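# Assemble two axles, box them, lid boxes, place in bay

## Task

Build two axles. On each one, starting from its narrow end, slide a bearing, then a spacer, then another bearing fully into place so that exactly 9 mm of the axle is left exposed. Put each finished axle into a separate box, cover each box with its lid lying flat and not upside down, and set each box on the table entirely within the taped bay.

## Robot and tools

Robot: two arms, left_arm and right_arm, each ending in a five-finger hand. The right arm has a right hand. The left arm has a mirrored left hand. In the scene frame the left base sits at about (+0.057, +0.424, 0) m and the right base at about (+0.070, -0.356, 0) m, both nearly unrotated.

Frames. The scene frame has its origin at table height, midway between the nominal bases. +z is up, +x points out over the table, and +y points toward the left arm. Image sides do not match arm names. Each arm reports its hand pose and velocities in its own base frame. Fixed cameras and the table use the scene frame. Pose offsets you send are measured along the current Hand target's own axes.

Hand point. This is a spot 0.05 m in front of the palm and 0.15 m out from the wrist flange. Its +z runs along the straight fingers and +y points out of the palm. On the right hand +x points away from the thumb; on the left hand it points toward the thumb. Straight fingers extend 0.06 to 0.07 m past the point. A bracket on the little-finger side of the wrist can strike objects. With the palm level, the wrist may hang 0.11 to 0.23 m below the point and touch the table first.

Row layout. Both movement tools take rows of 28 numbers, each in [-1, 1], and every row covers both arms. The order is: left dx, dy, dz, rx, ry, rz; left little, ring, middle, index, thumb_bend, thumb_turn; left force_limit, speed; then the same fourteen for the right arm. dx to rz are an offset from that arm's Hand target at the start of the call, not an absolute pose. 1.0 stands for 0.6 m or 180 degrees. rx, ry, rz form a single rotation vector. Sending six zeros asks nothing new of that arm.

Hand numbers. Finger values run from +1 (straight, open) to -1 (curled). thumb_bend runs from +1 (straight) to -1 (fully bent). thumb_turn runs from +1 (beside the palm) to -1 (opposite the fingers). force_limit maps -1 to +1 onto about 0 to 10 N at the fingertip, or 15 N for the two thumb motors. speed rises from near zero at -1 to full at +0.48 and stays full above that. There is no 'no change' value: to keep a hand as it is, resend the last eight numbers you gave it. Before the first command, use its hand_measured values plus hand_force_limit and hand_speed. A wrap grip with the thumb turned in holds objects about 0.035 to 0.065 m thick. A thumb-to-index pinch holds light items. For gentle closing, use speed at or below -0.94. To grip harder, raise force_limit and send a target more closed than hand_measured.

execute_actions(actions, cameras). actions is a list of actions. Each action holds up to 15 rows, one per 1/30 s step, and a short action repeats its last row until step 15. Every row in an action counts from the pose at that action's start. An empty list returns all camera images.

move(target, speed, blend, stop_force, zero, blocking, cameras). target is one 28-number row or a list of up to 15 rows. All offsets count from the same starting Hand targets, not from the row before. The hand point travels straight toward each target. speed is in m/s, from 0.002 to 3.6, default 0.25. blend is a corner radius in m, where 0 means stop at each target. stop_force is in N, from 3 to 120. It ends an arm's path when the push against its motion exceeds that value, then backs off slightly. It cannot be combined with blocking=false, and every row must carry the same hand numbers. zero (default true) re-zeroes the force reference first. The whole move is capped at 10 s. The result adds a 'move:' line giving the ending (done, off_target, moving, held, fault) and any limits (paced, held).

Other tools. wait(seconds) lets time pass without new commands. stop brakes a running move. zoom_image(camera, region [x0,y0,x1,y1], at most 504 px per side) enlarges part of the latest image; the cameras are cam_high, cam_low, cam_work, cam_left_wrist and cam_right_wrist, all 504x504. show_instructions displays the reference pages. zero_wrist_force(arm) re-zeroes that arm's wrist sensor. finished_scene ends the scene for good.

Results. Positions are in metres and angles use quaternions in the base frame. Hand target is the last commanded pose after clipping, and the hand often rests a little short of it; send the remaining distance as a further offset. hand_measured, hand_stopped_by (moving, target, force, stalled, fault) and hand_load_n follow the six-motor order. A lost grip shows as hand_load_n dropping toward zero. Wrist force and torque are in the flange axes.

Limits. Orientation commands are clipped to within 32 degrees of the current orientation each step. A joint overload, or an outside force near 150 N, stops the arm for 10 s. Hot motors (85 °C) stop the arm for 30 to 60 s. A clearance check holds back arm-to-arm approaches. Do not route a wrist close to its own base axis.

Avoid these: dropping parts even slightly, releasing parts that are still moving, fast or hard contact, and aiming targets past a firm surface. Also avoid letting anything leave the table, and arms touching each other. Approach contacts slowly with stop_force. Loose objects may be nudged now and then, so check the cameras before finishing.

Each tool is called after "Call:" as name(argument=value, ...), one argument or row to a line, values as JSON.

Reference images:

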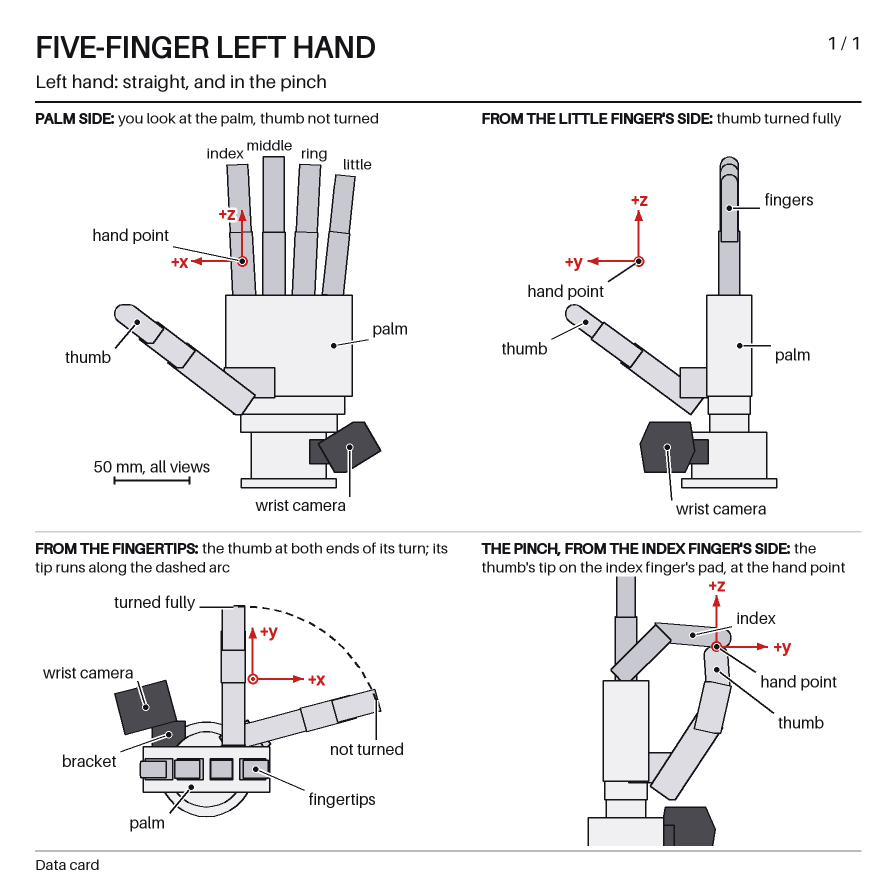

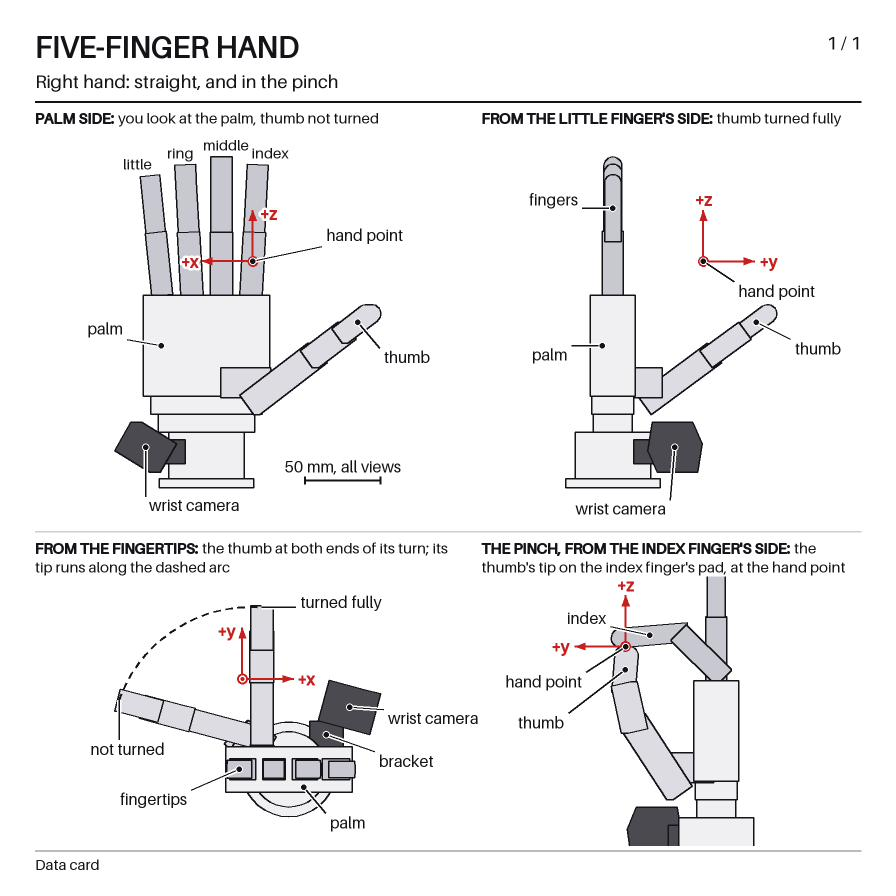

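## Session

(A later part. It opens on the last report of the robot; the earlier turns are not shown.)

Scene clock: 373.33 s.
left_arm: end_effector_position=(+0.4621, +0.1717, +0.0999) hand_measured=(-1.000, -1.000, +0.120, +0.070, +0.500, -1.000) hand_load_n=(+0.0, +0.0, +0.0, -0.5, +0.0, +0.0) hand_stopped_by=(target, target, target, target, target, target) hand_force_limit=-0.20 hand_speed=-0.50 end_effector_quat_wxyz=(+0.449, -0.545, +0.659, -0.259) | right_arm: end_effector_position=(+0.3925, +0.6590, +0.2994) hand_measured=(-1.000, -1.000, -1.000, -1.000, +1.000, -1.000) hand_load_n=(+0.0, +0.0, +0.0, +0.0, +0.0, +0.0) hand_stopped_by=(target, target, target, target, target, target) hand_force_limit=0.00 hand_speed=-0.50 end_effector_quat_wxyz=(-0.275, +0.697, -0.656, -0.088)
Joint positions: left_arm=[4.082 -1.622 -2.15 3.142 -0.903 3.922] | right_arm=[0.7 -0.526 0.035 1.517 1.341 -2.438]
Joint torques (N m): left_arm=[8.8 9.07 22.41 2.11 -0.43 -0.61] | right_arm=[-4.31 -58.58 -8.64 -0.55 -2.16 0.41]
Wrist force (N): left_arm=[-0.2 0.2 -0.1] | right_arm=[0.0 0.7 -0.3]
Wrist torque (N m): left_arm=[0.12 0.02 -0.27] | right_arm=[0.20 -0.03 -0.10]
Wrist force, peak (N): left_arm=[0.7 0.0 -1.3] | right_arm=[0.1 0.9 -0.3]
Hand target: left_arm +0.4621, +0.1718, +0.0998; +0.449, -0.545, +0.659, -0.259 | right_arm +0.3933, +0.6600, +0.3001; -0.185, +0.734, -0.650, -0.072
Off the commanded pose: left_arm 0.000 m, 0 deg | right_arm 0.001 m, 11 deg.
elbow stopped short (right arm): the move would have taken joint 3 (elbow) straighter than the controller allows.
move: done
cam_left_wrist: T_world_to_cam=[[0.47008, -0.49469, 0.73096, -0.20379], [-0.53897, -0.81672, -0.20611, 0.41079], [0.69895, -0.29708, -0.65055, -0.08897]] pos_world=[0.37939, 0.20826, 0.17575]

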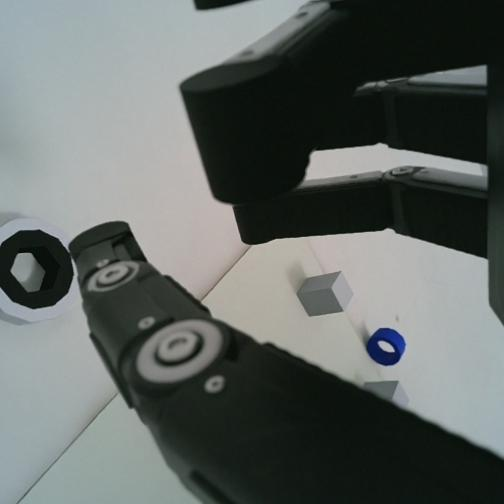

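Call:
move(
  target=[0.0361,0.0954,0.0560,0,0,0,-1,-1,0.12,0.07,0.5,-1,-0.2,-0.5,0,0,0,0,0,0,-1,-1,-1,-1,1,-1,0,-0.5],
  cameras=["cam_left_wrist"],
  speed=0.1,
)

Call:
zoom_image(
  camera="cam_left_wrist",
  region=[100, 130, 300, 330],
)

Scene clock: 374.87 s.
left_arm: end_effector_position=(+0.4636, +0.1716, +0.0300) hand_measured=(-1.000, -1.000, +0.120, +0.070, +0.500, -1.000) hand_load_n=(+0.0, +0.0, +0.0, +0.0, +0.0, +0.0) hand_stopped_by=(target, target, target, target, target, target) hand_force_limit=-0.20 hand_speed=-0.50 end_effector_quat_wxyz=(+0.449, -0.545, +0.659, -0.259) | right_arm: end_effector_position=(+0.3925, +0.6590, +0.2994) hand_measured=(-1.000, -1.000, -1.000, -1.000, +1.000, -1.000) hand_load_n=(+0.0, +0.0, +0.0, +0.0, +0.0, -0.5) hand_stopped_by=(target, target, target, target, target, target) hand_force_limit=0.00 hand_speed=-0.50 end_effector_quat_wxyz=(-0.275, +0.697, -0.656, -0.088)
Joint positions: left_arm=[4.078 -1.761 -2.228 3.361 -0.906 3.918] | right_arm=[0.7 -0.526 0.035 1.517 1.341 -2.438]
Joint torques (N m): left_arm=[-3.32 34.19 20.09 -1.49 -0.07 -0.86] | right_arm=[-4.61 -58.5 -8.21 -0.43 -2.3 0.5]
Wrist force (N): left_arm=[-0.1 0.3 0.0] | right_arm=[0.1 0.7 -0.2]
Wrist torque (N m): left_arm=[0.11 0.00 -0.08] | right_arm=[0.20 -0.04 -0.10]
Wrist force, peak (N): left_arm=[-0.6 -0.9 -0.6] | right_arm=[-0.1 0.6 -0.7]
Hand target: left_arm +0.4637, +0.1717, +0.0300; +0.449, -0.545, +0.659, -0.259 | right_arm +0.3933, +0.6600, +0.3001; -0.185, +0.734, -0.650, -0.072
Off the commanded pose: left_arm 0.000 m, 0 deg | right_arm 0.001 m, 11 deg.
elbow stopped short (right arm): the move would have taken joint 3 (elbow) straighter than the controller allows.
move: done
cam_left_wrist: T_world_to_cam=[[0.47026, -0.49426, 0.73114, -0.15363], [-0.53879, -0.81694, -0.20572, 0.39704], [0.69897, -0.29719, -0.65047, -0.13551]] pos_world=[0.38089, 0.20816, 0.10585]

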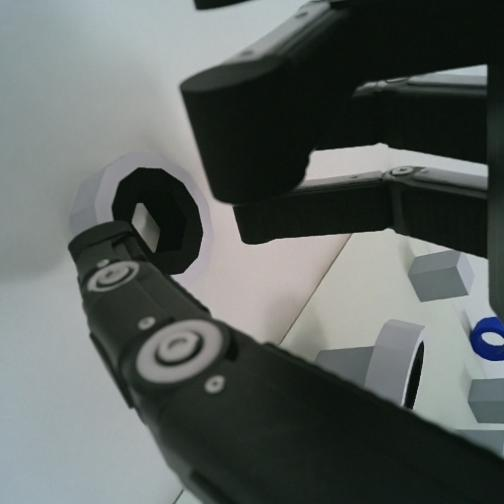

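Scaled by 2.520 from the camera's image (finer frame: 720x720).

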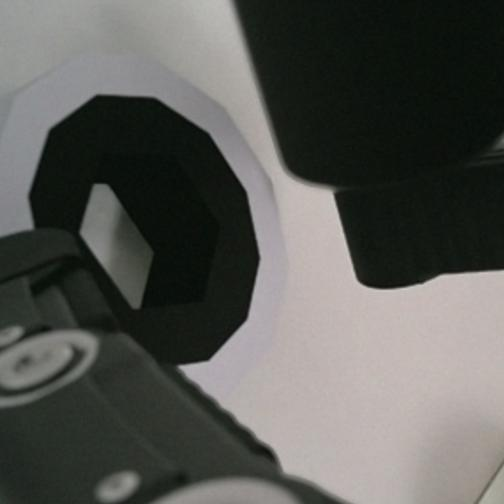

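Call:
move(
  target=[0.0050,0.0182,0.01008,0,0,0,-1,-1,0.12,0.07,0.5,-1,-0.2,-0.5,0,0,0,0,0,0,-1,-1,-1,-1,1,-1,0,-0.5],
  cameras=["cam_left_wrist"],
  speed=0.03,
  stop_force=5,
)

Call:
zoom_image(
  camera="cam_left_wrist",
  region=[100, 130, 300, 330],
)

Scene clock: 376.67 s.
left_arm: end_effector_position=(+0.4636, +0.1727, +0.0172) hand_measured=(-1.000, -1.000, +0.120, +0.070, +0.500, -1.000) hand_load_n=(+0.0, +0.0, +0.0, +0.0, +0.0, +0.0) hand_stopped_by=(target, target, target, target, target, target) hand_force_limit=-0.20 hand_speed=-0.50 end_effector_quat_wxyz=(+0.449, -0.545, +0.659, -0.259) | right_arm: end_effector_position=(+0.3925, +0.6590, +0.2994) hand_measured=(-1.000, -1.000, -1.000, -1.000, +1.000, -1.000) hand_load_n=(+0.0, +0.0, +0.0, +0.0, +0.0, +0.0) hand_stopped_by=(target, target, target, target, target, target) hand_force_limit=0.00 hand_speed=-0.50 end_effector_quat_wxyz=(-0.275, +0.697, -0.656, -0.088)
Joint positions: left_arm=[4.08 -1.791 -2.238 3.4 -0.905 3.92] | right_arm=[0.7 -0.526 0.035 1.517 1.341 -2.438]
Joint torques (N m): left_arm=[-3.4 38.38 19.09 -3.24 -0.86 -1.43] | right_arm=[-5.8 -58.73 -9.03 -0.24 -2.16 0.22]
Wrist force (N): left_arm=[-0.2 -1.2 -0.8] | right_arm=[-0.1 0.5 -0.6]
Wrist torque (N m): left_arm=[0.09 -0.01 -0.27] | right_arm=[0.18 -0.02 -0.12]
Wrist force, peak (N): left_arm=[-0.7 -3.3 -1.6] | right_arm=[0.4 0.7 -0.7]
Hand target: left_arm +0.4637, +0.1727, +0.0172; +0.449, -0.545, +0.659, -0.259 | right_arm +0.3933, +0.6600, +0.3001; -0.185, +0.734, -0.650, -0.072
Off the commanded pose: left_arm 0.000 m, 0 deg | right_arm 0.001 m, 11 deg.
elbow stopped short (right arm): the move would have taken joint 3 (elbow) straighter than the controller allows.
move: done
cam_left_wrist: T_world_to_cam=[[0.47012, -0.49448, 0.73108, -0.14369], [-0.53882, -0.81685, -0.206, 0.39535], [0.69904, -0.29708, -0.65045, -0.1435]] pos_world=[0.38089, 0.20926, 0.09315]

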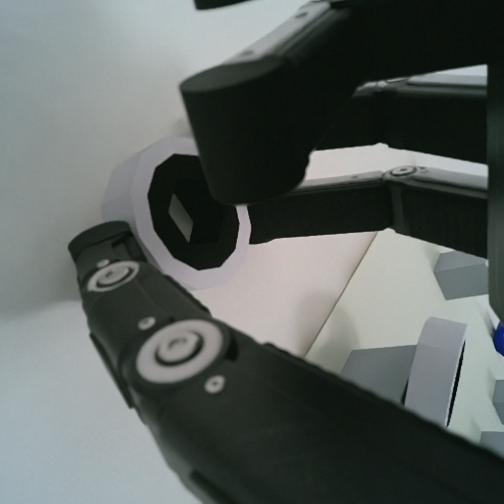

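Scaled by 2.520 from the camera's image (finer frame: 720x720).

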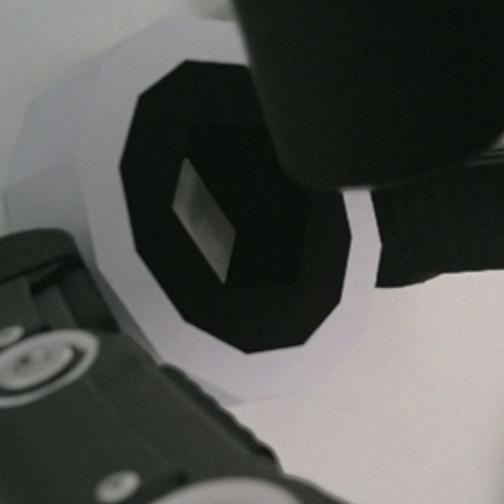

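Call:
move(
  target=[0,0,0,0,0,0,-1,-1,0.12,0.07,0.15,-1,-0.1,-0.88,0,0,0,0,0,0,-1,-1,-1,-1,1,-1,0,-0.5],
  cameras=["cam_left_wrist"],
)

Call:
zoom_image(
  camera="cam_left_wrist",
  region=[100, 130, 300, 330],
)

Scene clock: 377.93 s.
left_arm: end_effector_position=(+0.4637, +0.1727, +0.0172) hand_measured=(-1.000, -1.000, +0.120, +0.070, +0.350, -1.000) hand_load_n=(+0.0, +0.0, +5.5, +3.0, +7.0, +0.0) hand_stopped_by=(target, target, target, target, force, target) hand_force_limit=-0.10 hand_speed=-0.88 end_effector_quat_wxyz=(+0.449, -0.545, +0.659, -0.259) | right_arm: end_effector_position=(+0.3925, +0.6590, +0.2994) hand_measured=(-1.000, -1.000, -1.000, -1.000, +1.000, -1.000) hand_load_n=(+0.0, +0.0, +0.0, +0.0, +0.0, +0.0) hand_stopped_by=(target, target, target, target, target, target) hand_force_limit=0.00 hand_speed=-0.50 end_effector_quat_wxyz=(-0.275, +0.697, -0.656, -0.088)
Joint positions: left_arm=[4.08 -1.791 -2.238 3.4 -0.905 3.92] | right_arm=[0.7 -0.526 0.035 1.517 1.341 -2.438]
Joint torques (N m): left_arm=[-4.84 37.44 18.79 -2.94 -1 -1.63] | right_arm=[-4.49 -58.8 -8.62 -0.56 -2.31 0.46]
Wrist force (N): left_arm=[-1.3 -2.7 -2.0] | right_arm=[-0.1 0.6 -0.3]
Wrist torque (N m): left_arm=[0.00 0.05 -0.26] | right_arm=[0.18 -0.02 -0.12]
Wrist force, peak (N): left_arm=[-1.3 -2.7 -2.0] | right_arm=[-0.1 0.9 -0.3]
Hand target: left_arm +0.4637, +0.1727, +0.0172; +0.449, -0.545, +0.659, -0.259 | right_arm +0.3933, +0.6600, +0.3001; -0.185, +0.734, -0.650, -0.072
Off the commanded pose: left_arm 0.000 m, 0 deg | right_arm 0.001 m, 11 deg.
elbow stopped short (right arm): the move would have taken joint 3 (elbow) straighter than the controller allows.
move: done
cam_left_wrist: T_world_to_cam=[[0.47012, -0.49448, 0.73108, -0.14369], [-0.53882, -0.81685, -0.206, 0.39535], [0.69904, -0.29708, -0.65045, -0.1435]] pos_world=[0.38089, 0.20926, 0.09315]

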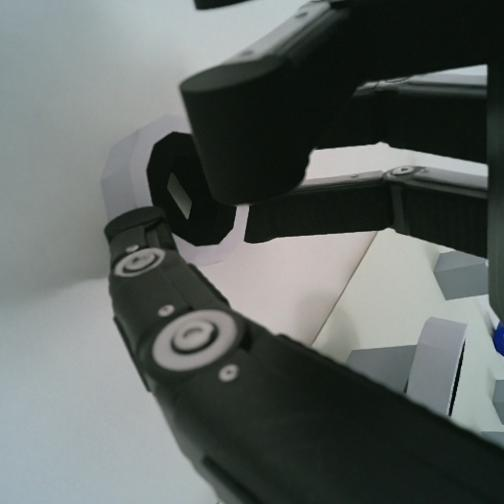

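Scaled by 2.520 from the camera's image (finer frame: 720x720).

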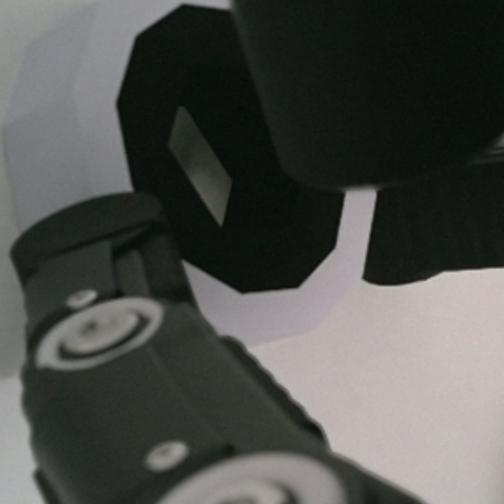

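Call:
move(
  target=[-0.0103,-0.02773,-0.01537,0,0,0,-1,-1,0.12,0.07,0.15,-1,-0.1,-0.88,0,0,0,0,0,0,-1,-1,-1,-1,1,-1,0,-0.5],
  cameras=["cam_left_wrist"],
  speed=0.03,
)

Call:
zoom_image(
  camera="cam_left_wrist",
  region=[100, 100, 300, 300],
)

Scene clock: 379.47 s.
left_arm: end_effector_position=(+0.4637, +0.1727, +0.0374) hand_measured=(-1.000, -1.000, +0.120, +0.070, +0.348, -1.000) hand_load_n=(+0.0, +0.0, +0.0, +0.0, +0.0, +0.0) hand_stopped_by=(target, target, target, target, force, target) hand_force_limit=-0.10 hand_speed=-0.88 end_effector_quat_wxyz=(+0.449, -0.545, +0.659, -0.259) end_effector_velocity=(+0.000, +0.001, -0.001) end_effector_angular_velocity=(+0.002, -0.001, +0.000) | right_arm: end_effector_position=(+0.3925, +0.6590, +0.2994) hand_measured=(-1.000, -1.000, -1.000, -1.000, +1.000, -1.000) hand_load_n=(+0.0, +0.0, +0.0, +0.5, +0.0, +0.0) hand_stopped_by=(target, target, target, target, target, target) hand_force_limit=0.00 hand_speed=-0.50 end_effector_quat_wxyz=(-0.275, +0.697, -0.656, -0.088)
Joint positions: left_arm=[4.08 -1.746 -2.219 3.337 -0.905 3.92] | right_arm=[0.7 -0.526 0.035 1.517 1.341 -2.438]
Joint velocities: left_arm=[0 -0.002 -0.001 0.005 0 0] | right_arm=[within noise]
Joint torques (N m): left_arm=[-3.89 10.07 7.16 2.15 -0.76 -0.42] | right_arm=[-5.32 -59.27 -7.59 -0.35 -2.11 0.24]
Wrist force (N): left_arm=[-0.1 0.6 -0.2] | right_arm=[0.1 0.7 -0.3]
Wrist torque (N m): left_arm=[0.18 0.00 -0.29] | right_arm=[0.20 -0.04 -0.11]
Wrist force, peak (N): left_arm=[-1.3 -3.0 -2.0] | right_arm=[-0.4 0.9 0.3]
Hand target: left_arm +0.4637, +0.1727, +0.0372; +0.449, -0.545, +0.659, -0.259 | right_arm +0.3933, +0.6600, +0.3001; -0.185, +0.734, -0.650, -0.072
Off the commanded pose: left_arm 0.000 m, 0 deg | right_arm 0.001 m, 11 deg.
elbow stopped short (right arm): the move would have taken joint 3 (elbow) straighter than the controller allows.
move: done
cam_left_wrist: T_world_to_cam=[[0.46999, -0.49458, 0.7311, -0.15844], [-0.53878, -0.81682, -0.20621, 0.39957], [0.69916, -0.29698, -0.65036, -0.13051]] pos_world=[0.38099, 0.20926, 0.11335]

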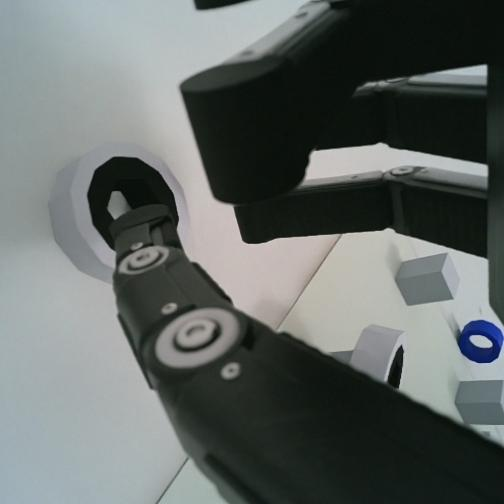

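Scaled by 2.520 from the camera's image (finer frame: 720x720).

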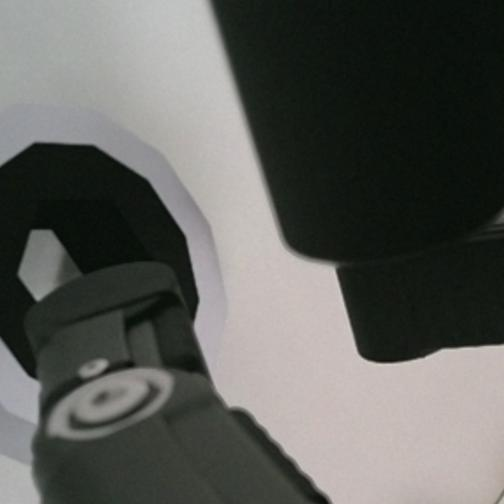

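Call:
move(
  target=[
    [-0.0144,0.0019,0.0062,0,0,0,-1,-1,1,0.07,0.5,-1,-0.2,-0.5,0,0,0,0,0,0,-1,-1,-1,-1,1,-1,0,-0.5],
    [-0.0072,0.0227,0.01775,0,0,0,-1,-1,1,0.07,0.5,-1,-0.2,-0.5,0,0,0,0,0,0,-1,-1,-1,-1,1,-1,0,-0.5],
  ],
  cameras=["cam_left_wrist"],
  speed=[0.05,0.05],
)

Call:
zoom_image(
  camera="cam_left_wrist",
  region=[100, 100, 300, 300],
)

Scene clock: 381.97 s.
left_arm: end_effector_position=(+0.4663, +0.1820, +0.0222) hand_measured=(-1.000, -1.000, +1.000, +0.070, +0.500, -1.000) hand_load_n=(+0.0, +0.5, +0.0, +0.0, +0.0, +0.0) hand_stopped_by=(target, target, target, target, target, target) hand_force_limit=-0.20 hand_speed=-0.50 end_effector_quat_wxyz=(+0.449, -0.545, +0.659, -0.259) | right_arm: end_effector_position=(+0.3925, +0.6590, +0.2994) hand_measured=(-1.000, -1.000, -1.000, -1.000, +1.000, -1.000) hand_load_n=(+0.0, +0.0, +0.0, +0.0, +0.0, +0.0) hand_stopped_by=(target, target, target, target, target, target) hand_force_limit=0.00 hand_speed=-0.50 end_effector_quat_wxyz=(-0.275, +0.697, -0.656, -0.088)
Joint positions: left_arm=[4.092 -1.796 -2.213 3.374 -0.895 3.929] | right_arm=[0.7 -0.526 0.035 1.517 1.341 -2.438]
Joint torques (N m): left_arm=[8.45 39.21 19.29 -3.03 2.26 1.63] | right_arm=[-6.03 -59.24 -7.89 -0.46 -2.12 0.44]
Wrist force (N): left_arm=[-0.2 0.2 -0.3] | right_arm=[-0.3 0.5 -0.2]
Wrist torque (N m): left_arm=[0.12 0.02 -0.29] | right_arm=[0.16 0.00 -0.13]
Wrist force, peak (N): left_arm=[0.8 0.3 -0.3] | right_arm=[-0.1 1.0 -0.1]
Hand target: left_arm +0.4664, +0.1821, +0.0223; +0.449, -0.545, +0.659, -0.259 | right_arm +0.3933, +0.6600, +0.3001; -0.185, +0.734, -0.650, -0.072
Off the commanded pose: left_arm 0.000 m, 0 deg | right_arm 0.001 m, 11 deg.
elbow stopped short (right arm): the move would have taken joint 3 (elbow) straighter than the controller allows.
move: done
cam_left_wrist: T_world_to_cam=[[0.47025, -0.4943, 0.73111, -0.14411], [-0.53888, -0.81688, -0.20568, 0.40543], [0.69891, -0.29726, -0.65051, -0.13927]] pos_world=[0.38359, 0.21856, 0.09815]

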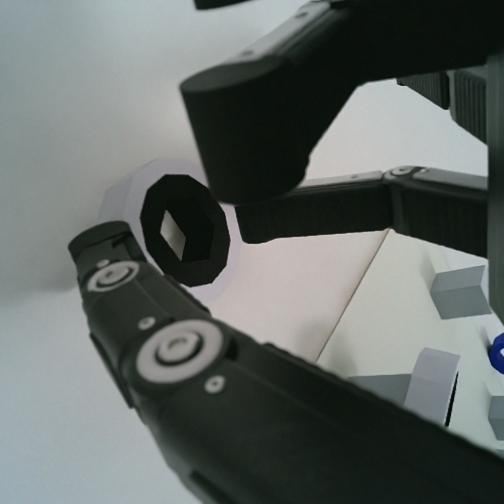

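Scaled by 2.520 from the camera's image (finer frame: 720x720).

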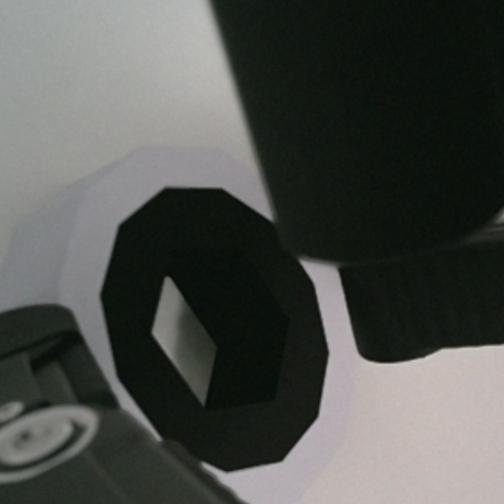

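Call:
move(
  target=[0.0026,0.0071,0.0039,0,0,0,-1,-1,1,0.07,0.5,-1,-0.2,-0.5,0,0,0,0,0,0,-1,-1,-1,-1,1,-1,0,-0.5],
  speed=0.03,
  stop_force=6,
)

Call:
move(
  target=[0,0,0,0,0,0,-1,-1,1,0.07,0.15,-1,-0.2,-0.88,0,0,0,0,0,0,-1,-1,-1,-1,1,-1,0,-0.5],
  cameras=["cam_left_wrist"],
)

Call:
zoom_image(
  camera="cam_left_wrist",
  region=[100, 100, 300, 300],
)

Scene clock: 383.93 s.
left_arm: end_effector_position=(+0.4664, +0.1821, +0.0172) hand_measured=(-1.000, -1.000, +1.000, +0.070, +0.500, -1.000) hand_load_n=(+0.0, +0.0, +0.0, +0.0, -0.5, +0.0) hand_stopped_by=(target, target, target, target, target, target) hand_force_limit=-0.20 hand_speed=-0.50 end_effector_quat_wxyz=(+0.449, -0.545, +0.659, -0.259) | right_arm: end_effector_position=(+0.3925, +0.6590, +0.2994) hand_measured=(-1.000, -1.000, -1.000, -1.000, +1.000, -1.000) hand_load_n=(+0.0, +0.5, +0.0, +0.0, +0.0, +0.0) hand_stopped_by=(target, target, target, target, target, target) hand_force_limit=0.00 hand_speed=-0.50 end_effector_quat_wxyz=(-0.275, +0.697, -0.656, -0.088)
Joint positions: left_arm=[4.092 -1.807 -2.217 3.39 -0.895 3.929] | right_arm=[0.7 -0.526 0.035 1.517 1.341 -2.438]
Joint torques (N m): left_arm=[7.77 39.11 17.04 -3.09 0.89 2.01] | right_arm=[-6.01 -58.76 -8.69 -0.49 -2.14 0.42]
Wrist force (N): left_arm=[-0.5 -1.4 -0.7] | right_arm=[0.0 0.6 -0.2]
Wrist torque (N m): left_arm=[0.04 0.02 -0.28] | right_arm=[0.18 -0.04 -0.11]
Wrist force, peak (N): left_arm=[-1.1 -2.0 -1.1] | right_arm=[0.2 1.0 0.0]
Hand target: left_arm +0.4664, +0.1821, +0.0172; +0.449, -0.545, +0.659, -0.259 | right_arm +0.3933, +0.6600, +0.3001; -0.185, +0.734, -0.650, -0.072
Off the commanded pose: left_arm 0.000 m, 0 deg | right_arm 0.001 m, 11 deg.
elbow stopped short (right arm): the move would have taken joint 3 (elbow) straighter than the controller allows.
move: done

Scene clock: 384.63 s.
left_arm: end_effector_position=(+0.4664, +0.1821, +0.0172) hand_measured=(-1.000, -1.000, +1.000, +0.070, +0.424, -1.000) hand_load_n=(+0.0, +0.0, +0.0, +5.5, +5.5, -0.5) hand_stopped_by=(target, target, target, target, force, target) hand_force_limit=-0.20 hand_speed=-0.88 end_effector_quat_wxyz=(+0.449, -0.545, +0.659, -0.259) | right_arm: end_effector_position=(+0.3925, +0.6590, +0.2994) hand_measured=(-1.000, -1.000, -1.000, -1.000, +1.000, -1.000) hand_load_n=(+0.0, +0.0, +0.0, +0.0, +0.0, +0.0) hand_stopped_by=(target, target, target, target, target, target) hand_force_limit=0.00 hand_speed=-0.50 end_effector_quat_wxyz=(-0.275, +0.697, -0.656, -0.088)
Joint positions: left_arm=[4.092 -1.807 -2.217 3.39 -0.895 3.929] | right_arm=[0.7 -0.526 0.035 1.517 1.341 -2.438]
Joint torques (N m): left_arm=[7.14 38.76 17.14 -3.03 0.03 1.84] | right_arm=[-5.01 -58.64 -8.95 -0.3 -2.44 0.42]
Wrist force (N): left_arm=[-0.9 -1.0 -1.1] | right_arm=[0.1 0.7 0.0]
Wrist torque (N m): left_arm=[0.08 0.05 -0.29] | right_arm=[0.18 -0.04 -0.11]
Wrist force, peak (N): left_arm=[-1.2 -2.2 -2.0] | right_arm=[0.1 0.7 -0.1]
Hand target: left_arm +0.4664, +0.1821, +0.0172; +0.449, -0.545, +0.659, -0.259 | right_arm +0.3933, +0.6600, +0.3001; -0.185, +0.734, -0.650, -0.072
Off the commanded pose: left_arm 0.000 m, 0 deg | right_arm 0.001 m, 11 deg.
elbow stopped short (right arm): the move would have taken joint 3 (elbow) straighter than the controller allows.
move: done
cam_left_wrist: T_world_to_cam=[[0.47012, -0.49448, 0.73108, -0.14031], [-0.53882, -0.81685, -0.206, 0.40448], [0.69904, -0.29708, -0.65045, -0.1426]] pos_world=[0.38359, 0.21866, 0.09315]

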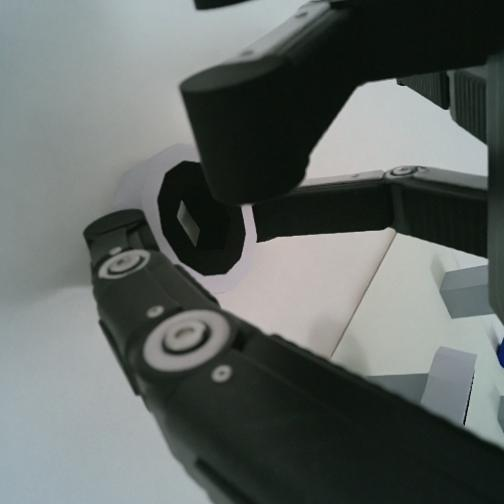

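Scaled by 2.520 from the camera's image (finer frame: 720x720).

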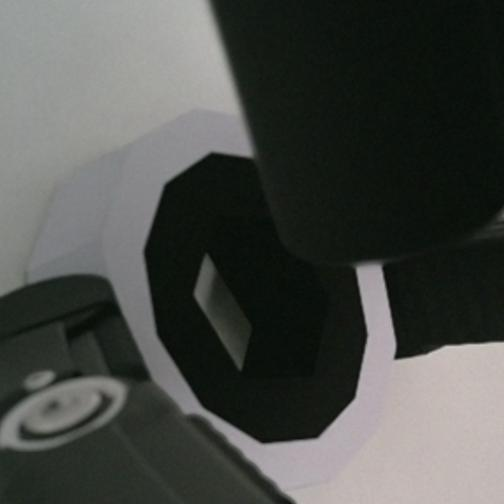

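Call:
move(
  target=[-0.0077,-0.0208,-0.01153,0,0,0,-1,-1,1,0.07,0.15,-1,-0.2,-0.88,0,0,0,0,0,0,-1,-1,-1,-1,1,-1,0,-0.5],
  cameras=["cam_left_wrist"],
  speed=0.02,
)

Scene clock: 385.80 s.
left_arm: end_effector_position=(+0.4664, +0.1821, +0.0324) hand_measured=(-1.000, -1.000, +1.000, +0.070, +0.424, -1.000) hand_load_n=(+0.0, +0.0, -0.5, +6.0, +5.5, -0.5) hand_stopped_by=(target, target, target, target, force, target) hand_force_limit=-0.20 hand_speed=-0.88 end_effector_quat_wxyz=(+0.449, -0.545, +0.659, -0.259) | right_arm: end_effector_position=(+0.3925, +0.6590, +0.2994) hand_measured=(-1.000, -1.000, -1.000, -1.000, +1.000, -1.000) hand_load_n=(+0.0, +0.5, +0.0, +0.0, +0.0, +0.0) hand_stopped_by=(target, target, target, target, target, target) hand_force_limit=0.00 hand_speed=-0.50 end_effector_quat_wxyz=(-0.275, +0.697, -0.656, -0.088)
Joint positions: left_arm=[4.092 -1.774 -2.203 3.343 -0.895 3.929] | right_arm=[0.7 -0.526 0.035 1.517 1.341 -2.438]
Joint torques (N m): left_arm=[-5.75 11.71 9.47 1.87 -0.85 -1.39] | right_arm=[-4.52 -58.17 -7.67 -0.58 -2.24 0.4]
Wrist force (N): left_arm=[0.0 1.0 -0.1] | right_arm=[-0.2 0.6 -0.2]
Wrist torque (N m): left_arm=[0.20 -0.01 -0.29] | right_arm=[0.18 -0.01 -0.12]
Wrist force, peak (N): left_arm=[-1.1 -2.2 -1.7] | right_arm=[0.0 1.0 -0.1]
Hand target: left_arm +0.4664, +0.1821, +0.0322; +0.449, -0.545, +0.659, -0.259 | right_arm +0.3933, +0.6600, +0.3001; -0.185, +0.734, -0.650, -0.072
Off the commanded pose: left_arm 0.000 m, 0 deg | right_arm 0.001 m, 11 deg.
elbow stopped short (right arm): the move would have taken joint 3 (elbow) straighter than the controller allows.
move: done
cam_left_wrist: T_world_to_cam=[[0.47008, -0.49454, 0.73107, -0.15144], [-0.53876, -0.81685, -0.20614, 0.40766], [0.69912, -0.29697, -0.65042, -0.13283]] pos_world=[0.38369, 0.21866, 0.10835]

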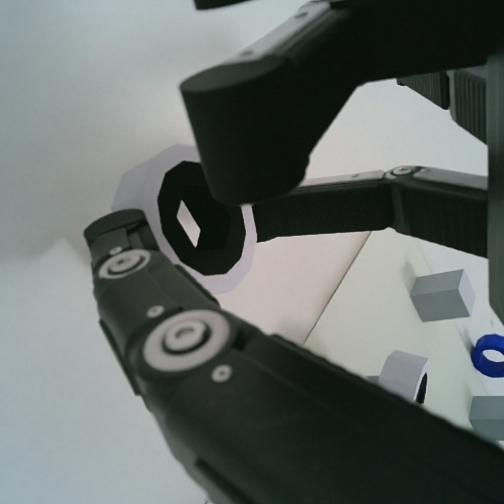

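Call:
move(
  target=[
    [-0.0299,-0.0804,-0.0446,0,0,0,-1,-1,1,0.07,0.15,-1,-0.2,-0.88,0,0,0,0,0,0,-1,-1,-1,-1,1,-1,0,-0.5],
    [0.0522,-0.0255,-0.1987,0,0,0,-1,-1,1,0.07,0.15,-1,-0.2,-0.88,0,0,0,0,0,0,-1,-1,-1,-1,1,-1,0,-0.5],
  ],
  cameras=["cam_left_wrist","cam_right_wrist"],
  speed=0.08,
  blend=[0.02,0],
)

Call:
zoom_image(
  camera="cam_left_wrist",
  region=[100, 130, 300, 330],
)

Call:
zoom_image(
  camera="cam_right_wrist",
  region=[300, 145, 400, 245],
)

Scene clock: 388.67 s.
left_arm: end_effector_position=(+0.3695, +0.1305, +0.0904) hand_measured=(-1.000, -1.000, +1.000, +0.070, +0.424, -1.000) hand_load_n=(+0.0, +0.0, +0.0, +6.0, +5.5, -0.5) hand_stopped_by=(target, target, target, target, force, target) hand_force_limit=-0.20 hand_speed=-0.88 end_effector_quat_wxyz=(+0.449, -0.545, +0.659, -0.259) | right_arm: end_effector_position=(+0.3925, +0.6590, +0.2994) hand_measured=(-1.000, -1.000, -1.000, -1.000, +1.000, -1.000) hand_load_n=(+0.0, +0.0, +0.0, +0.0, +0.0, +0.0) hand_stopped_by=(target, target, target, target, target, target) hand_force_limit=0.00 hand_speed=-0.50 end_effector_quat_wxyz=(-0.275, +0.697, -0.656, -0.088)
Joint positions: left_arm=[4.367 -1.405 -2.421 3.01 -0.688 4.185] | right_arm=[0.7 -0.526 0.035 1.517 1.341 -2.438]
Joint torques (N m): left_arm=[-2.14 -1.77 17.4 1.28 -0.24 -1.33] | right_arm=[-5.77 -58.94 -7.91 -0.31 -2.26 0.51]
Wrist force (N): left_arm=[0.1 0.8 0.0] | right_arm=[0.2 0.5 -0.1]
Wrist torque (N m): left_arm=[0.13 -0.02 -0.08] | right_arm=[0.16 -0.06 -0.11]
Wrist force, peak (N): left_arm=[0.4 1.7 0.6] | right_arm=[0.0 0.8 -0.6]
Hand target: left_arm +0.3695, +0.1305, +0.0904; +0.449, -0.545, +0.659, -0.259 | right_arm +0.3933, +0.6600, +0.3001; -0.185, +0.734, -0.650, -0.072
Off the commanded pose: left_arm 0.000 m, 0 deg | right_arm 0.001 m, 11 deg.
elbow stopped short (right arm): the move would have taken joint 3 (elbow) straighter than the controller allows.
move: done
cam_left_wrist: T_world_to_cam=[[0.47012, -0.49448, 0.73108, -0.17384], [-0.53873, -0.81689, -0.20609, 0.32525], [0.69912, -0.29697, -0.65042, -0.04269]] pos_world=[0.28679, 0.16706, 0.16635]
cam_right_wrist: T_world_to_cam=[[-0.90849, -0.17342, -0.38023, 0.58829], [-0.41697, 0.43688, 0.79704, -0.37194], [0.02789, 0.88265, -0.46921, -0.33788]] pos_world=[0.38879, 0.56275, 0.3616]

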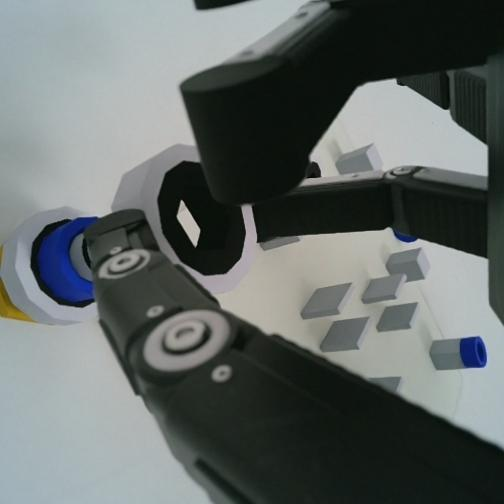

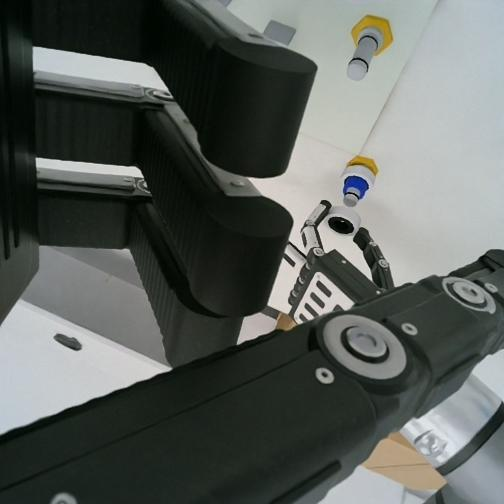

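Scaled by 2.520 from the camera's image (finer frame: 720x720).

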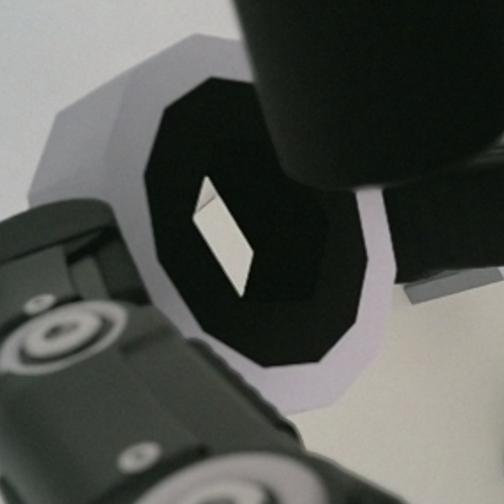

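Scaled by 5.040 from the camera's image (finer frame: 720x720).

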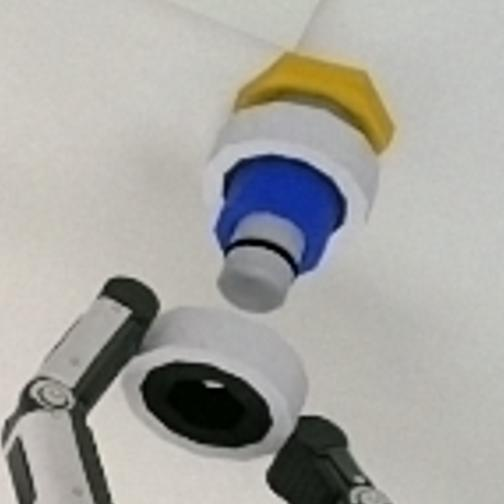

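Call:
zoom_image(
  camera="cam_right_wrist",
  region=[330, 180, 370, 220],
)

Scaled by 12.600 from the camera's image (finer frame: 720x720).

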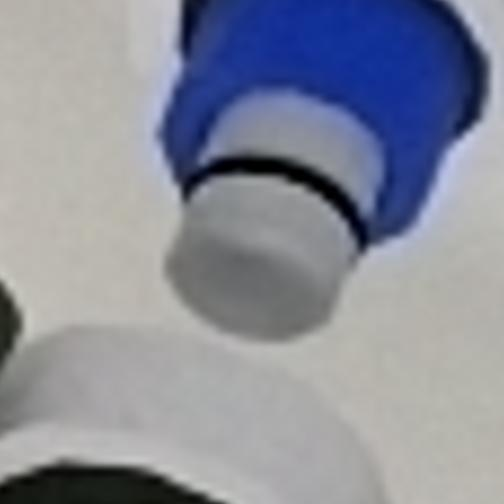

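Call:
move(
  target=[0.0185,0.0488,0.0261,0,0,0,-1,-1,1,0.07,0.15,-1,-0.2,-0.88,0,0,0,0,0,0,-1,-1,-1,-1,1,-1,0,-0.5],
  cameras=["cam_left_wrist","cam_right_wrist"],
  speed=0.015,
  stop_force=7,
)

Call:
zoom_image(
  camera="cam_right_wrist",
  region=[310, 155, 390, 235],
)

Scene clock: 393.00 s.
left_arm: end_effector_position=(+0.3689, +0.1302, +0.0554) hand_measured=(-1.000, -1.000, +1.000, +0.070, +0.424, -1.000) hand_load_n=(+0.0, +0.0, +0.0, +5.0, +4.5, -0.5) hand_stopped_by=(target, target, target, target, force, target) hand_force_limit=-0.20 hand_speed=-0.88 end_effector_quat_wxyz=(+0.449, -0.545, +0.659, -0.259) | right_arm: end_effector_position=(+0.3925, +0.6590, +0.2994) hand_measured=(-1.000, -1.000, -1.000, -1.000, +1.000, -1.000) hand_load_n=(+0.0, +0.0, +0.0, +0.0, +0.0, +0.0) hand_stopped_by=(target, target, target, target, target, target) hand_force_limit=0.00 hand_speed=-0.50 end_effector_quat_wxyz=(-0.275, +0.697, -0.656, -0.088)
Joint positions: left_arm=[4.369 -1.491 -2.473 3.146 -0.686 4.188] | right_arm=[0.7 -0.526 0.035 1.517 1.341 -2.438]
Joint torques (N m): left_arm=[-3.35 25.66 19.66 -3.74 1.11 -1.67] | right_arm=[-5.17 -59.21 -9.34 -0.47 -2.27 0.31]
Wrist force (N): left_arm=[-0.1 -0.4 -0.3] | right_arm=[0.2 0.5 -0.2]
Wrist torque (N m): left_arm=[0.06 -0.02 -0.25] | right_arm=[0.16 -0.06 -0.10]
Wrist force, peak (N): left_arm=[-1.0 -2.0 -1.1] | right_arm=[0.1 0.9 -0.6]
Hand target: left_arm +0.3689, +0.1302, +0.0554; +0.449, -0.545, +0.659, -0.259 | right_arm +0.3933, +0.6600, +0.3001; -0.185, +0.734, -0.650, -0.072
Off the commanded pose: left_arm 0.000 m, 0 deg | right_arm 0.001 m, 11 deg.
elbow stopped short (right arm): the move would have taken joint 3 (elbow) straighter than the controller allows.
move: done
cam_left_wrist: T_world_to_cam=[[0.47012, -0.49448, 0.73108, -0.14804], [-0.53882, -0.81685, -0.206, 0.31746], [0.69904, -0.29708, -0.65045, -0.06515]] pos_world=[0.28619, 0.16676, 0.13125]
cam_right_wrist: T_world_to_cam=[[-0.90849, -0.17342, -0.38023, 0.58829], [-0.41697, 0.43688, 0.79704, -0.37194], [0.02789, 0.88265, -0.46921, -0.33788]] pos_world=[0.38879, 0.56275, 0.3616]

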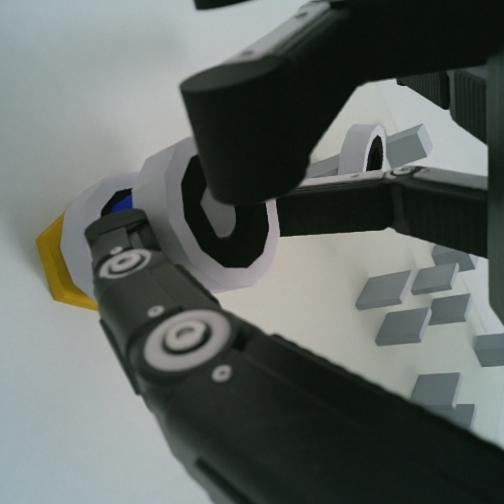

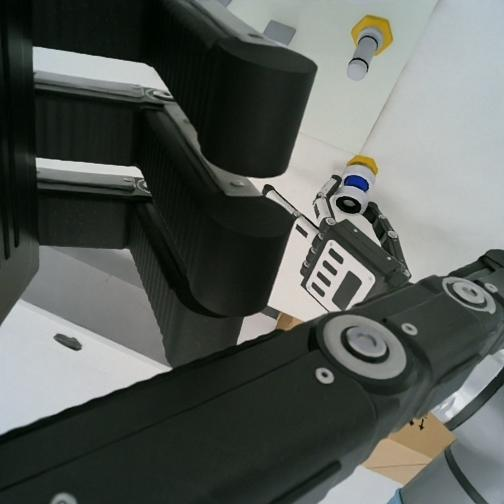

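Scaled by 6.300 from the camera's image (finer frame: 720x720).

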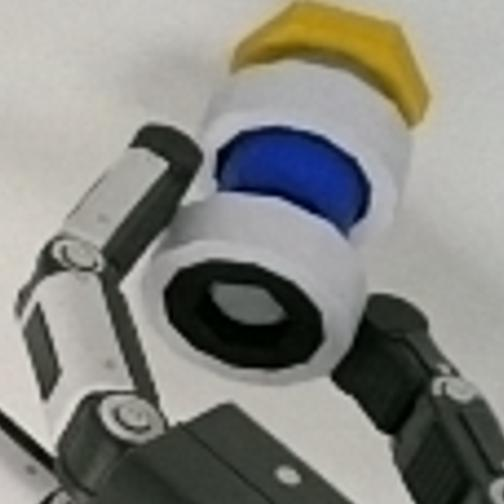

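Call:
move(
  target=[0,0,0,0,0,0,-1,-1,1,0.07,0.55,-1,-0.2,-0.7,0,0,0,0,0,0,-1,-1,-1,-1,1,-1,0,-0.5],
)

Call:
move(
  target=[-0.0206,-0.0555,-0.0307,0,0,0,-1,-1,1,0.15,0.6,-1,-0.2,-0.7,0,0,0,0,0,0,-1,-1,-1,-1,1,-1,0,-0.5],
  cameras=["cam_left_wrist","cam_right_wrist"],
  speed=0.05,
)

Call:
zoom_image(
  camera="cam_right_wrist",
  region=[310, 155, 390, 235],
)

Scene clock: 393.90 s.
left_arm: end_effector_position=(+0.3689, +0.1302, +0.0554) hand_measured=(-1.000, -1.000, +1.000, +0.070, +0.550, -1.000) hand_load_n=(+0.0, +0.0, +0.0, +0.0, +0.0, +0.0) hand_stopped_by=(target, target, target, target, target, target) hand_force_limit=-0.20 hand_speed=-0.70 end_effector_quat_wxyz=(+0.449, -0.545, +0.659, -0.259) | right_arm: end_effector_position=(+0.3925, +0.6590, +0.2994) hand_measured=(-1.000, -1.000, -1.000, -1.000, +1.000, -1.000) hand_load_n=(+0.0, +0.0, +0.0, +0.0, +0.0, +0.0) hand_stopped_by=(target, target, target, target, target, target) hand_force_limit=0.00 hand_speed=-0.50 end_effector_quat_wxyz=(-0.275, +0.697, -0.656, -0.088)
Joint positions: left_arm=[4.369 -1.491 -2.473 3.146 -0.686 4.188] | right_arm=[0.7 -0.526 0.035 1.517 1.341 -2.438]
Joint torques (N m): left_arm=[-4.35 25.03 18.92 -3.55 -0.21 -1.75] | right_arm=[-5.29 -58.75 -8.93 -0.41 -2.16 0.51]
Wrist force (N): left_arm=[-0.2 0.1 -0.2] | right_arm=[0.1 0.6 -0.5]
Wrist torque (N m): left_arm=[0.10 0.01 -0.27] | right_arm=[0.19 -0.04 -0.10]
Wrist force, peak (N): left_arm=[-0.3 -0.6 -0.1] | right_arm=[0.1 0.8 -0.5]
Hand target: left_arm +0.3689, +0.1302, +0.0554; +0.449, -0.545, +0.659, -0.259 | right_arm +0.3933, +0.6600, +0.3001; -0.185, +0.734, -0.650, -0.072
Off the commanded pose: left_arm 0.000 m, 0 deg | right_arm 0.001 m, 11 deg.
elbow stopped short (right arm): the move would have taken joint 3 (elbow) straighter than the controller allows.
move: done

Scene clock: 395.03 s.
left_arm: end_effector_position=(+0.3691, +0.1302, +0.0955) hand_measured=(-1.000, -1.000, +1.000, +0.150, +0.600, -1.000) hand_load_n=(+0.0, +0.0, +0.0, +0.0, +0.0, +0.0) hand_stopped_by=(target, target, target, target, target, target) hand_force_limit=-0.20 hand_speed=-0.70 end_effector_quat_wxyz=(+0.449, -0.545, +0.659, -0.259) | right_arm: end_effector_position=(+0.3925, +0.6590, +0.2994) hand_measured=(-1.000, -1.000, -1.000, -1.000, +1.000, -1.000) hand_load_n=(+0.0, +0.0, +0.0, +0.5, +0.0, +0.0) hand_stopped_by=(target, target, target, target, target, target) hand_force_limit=0.00 hand_speed=-0.50 end_effector_quat_wxyz=(-0.275, +0.697, -0.656, -0.088)
Joint positions: left_arm=[4.369 -1.392 -2.414 2.989 -0.687 4.187] | right_arm=[0.7 -0.526 0.035 1.517 1.341 -2.438]
Joint torques (N m): left_arm=[8.61 -5.3 6.37 1.59 2.71 2.19] | right_arm=[-4.57 -58.96 -8.67 -0.46 -2.14 0.44]
Wrist force (N): left_arm=[-0.3 0.5 -0.2] | right_arm=[0.3 0.7 -0.3]
Wrist torque (N m): left_arm=[0.14 0.02 -0.21] | right_arm=[0.20 -0.07 -0.10]
Wrist force, peak (N): left_arm=[-0.4 0.6 -0.3] | right_arm=[0.1 0.9 -0.5]
Hand target: left_arm +0.3690, +0.1302, +0.0954; +0.449, -0.545, +0.659, -0.259 | right_arm +0.3933, +0.6600, +0.3001; -0.185, +0.734, -0.650, -0.072
Off the commanded pose: left_arm 0.000 m, 0 deg | right_arm 0.001 m, 11 deg.
elbow stopped short (right arm): the move would have taken joint 3 (elbow) straighter than the controller allows.
move: done
cam_left_wrist: T_world_to_cam=[[0.47002, -0.49469, 0.731, -0.17733], [-0.53888, -0.81675, -0.20623, 0.32581], [0.69907, -0.29698, -0.65047, -0.03915]] pos_world=[0.28629, 0.16676, 0.17135]
cam_right_wrist: T_world_to_cam=[[-0.90849, -0.17342, -0.38023, 0.58829], [-0.41697, 0.43688, 0.79704, -0.37194], [0.02789, 0.88265, -0.46921, -0.33788]] pos_world=[0.38879, 0.56275, 0.3616]

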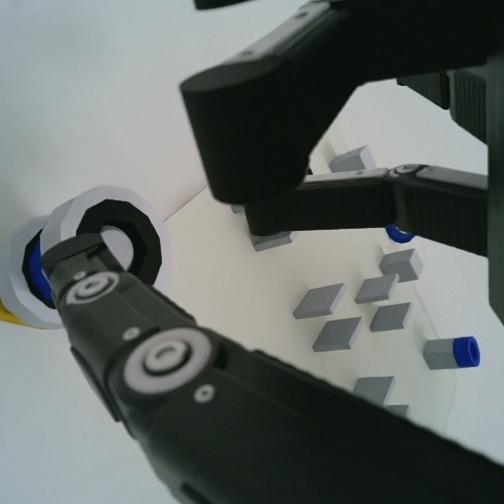

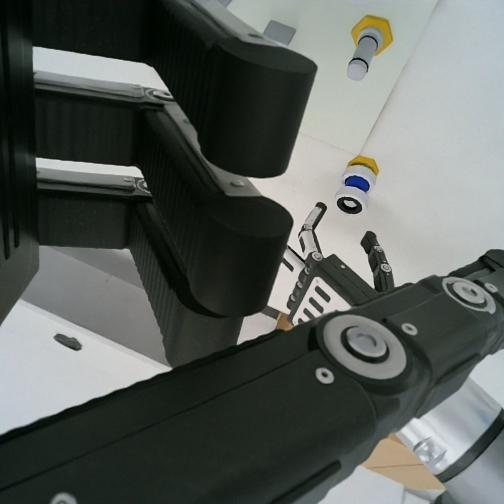

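Scaled by 6.300 from the camera's image (finer frame: 720x720).

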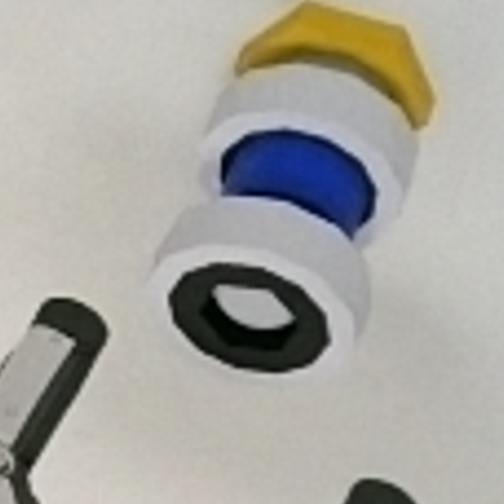

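Call:
move(
  target=[-0.0012,0.0153,0.0094,0.0318,0.0353,-0.0722,-1,-1,-0.12,-0.1,0.22,-1,0.2,-0.5,0,0,0,0,0,0,-1,-1,-1,-1,1,-1,0,-0.5],
  cameras=["cam_left_wrist","cam_right_wrist"],
  speed=0.05,
)

Call:
zoom_image(
  camera="cam_right_wrist",
  region=[310, 155, 390, 235],
)

Scene clock: 398.43 s.
left_arm: end_effector_position=(+0.3695, +0.1342, +0.0854) hand_measured=(-1.000, -1.000, -0.120, -0.100, +0.220, -1.000) hand_load_n=(+0.0, +0.0, +0.0, +0.0, +0.0, +0.5) hand_stopped_by=(target, target, target, target, target, target) hand_force_limit=0.20 hand_speed=-0.50 end_effector_quat_wxyz=(-0.406, +0.578, -0.603, +0.371) end_effector_velocity=(+0.000, +0.001, +0.000) end_effector_angular_velocity=(+0.004, +0.003, +0.001) | right_arm: end_effector_position=(+0.3925, +0.6590, +0.2994) hand_measured=(-1.000, -1.000, -1.000, -1.000, +1.000, -1.000) hand_load_n=(+0.0, +0.0, +0.0, +0.0, +0.0, +0.0) hand_stopped_by=(target, target, target, target, target, target) hand_force_limit=0.00 hand_speed=-0.50 end_effector_quat_wxyz=(-0.275, +0.697, -0.656, -0.088)
Joint positions: left_arm=[4.534 -1.627 -2.398 2.893 -0.452 4.299] | right_arm=[0.7 -0.526 0.035 1.517 1.341 -2.438]
Joint velocities: left_arm=[-0.001 0.004 0.001 0 -0.005 -0.001] | right_arm=[within noise]
Joint torques (N m): left_arm=[-6.74 31.1 10.86 -0.8 0.11 -1.55] | right_arm=[-5.55 -58.22 -7.34 -0.25 -2.28 0.31]
Wrist force (N): left_arm=[-0.2 0.7 -0.4] | right_arm=[0.0 0.7 -0.3]
Wrist torque (N m): left_arm=[0.21 0.03 -0.26] | right_arm=[0.20 -0.02 -0.11]
Wrist force, peak (N): left_arm=[-0.5 0.8 -0.5] | right_arm=[-0.6 0.5 -0.9]
Hand target: left_arm +0.3695, +0.1342, +0.0854; -0.406, +0.578, -0.603, +0.371 | right_arm +0.3933, +0.6600, +0.3001; -0.185, +0.734, -0.650, -0.072
Off the commanded pose: left_arm 0.000 m, 0 deg | right_arm 0.001 m, 11 deg.
elbow stopped short (right arm): the move would have taken joint 3 (elbow) straighter than the controller allows.
move: done
cam_left_wrist: T_world_to_cam=[[0.38333, -0.29819, 0.87415, -0.17476], [-0.54134, -0.83938, -0.04894, 0.31779], [0.74834, -0.45445, -0.48318, -0.05621]] pos_world=[0.28109, 0.18909, 0.14116]
cam_right_wrist: T_world_to_cam=[[-0.90849, -0.17342, -0.38023, 0.58829], [-0.41697, 0.43688, 0.79704, -0.37194], [0.02789, 0.88265, -0.46921, -0.33788]] pos_world=[0.38879, 0.56275, 0.3616]

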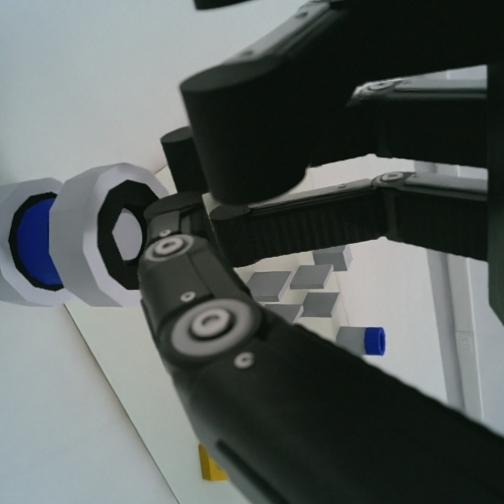

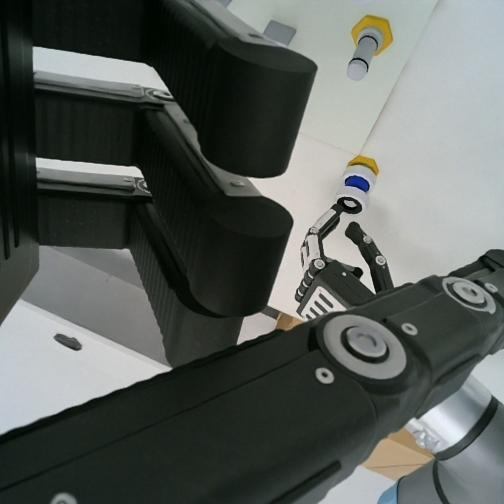

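Scaled by 6.300 from the camera's image (finer frame: 720x720).

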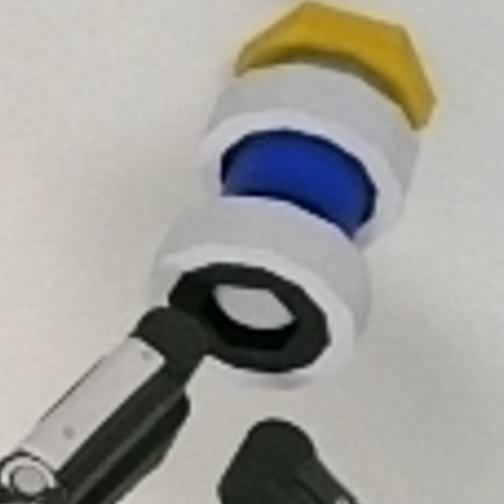

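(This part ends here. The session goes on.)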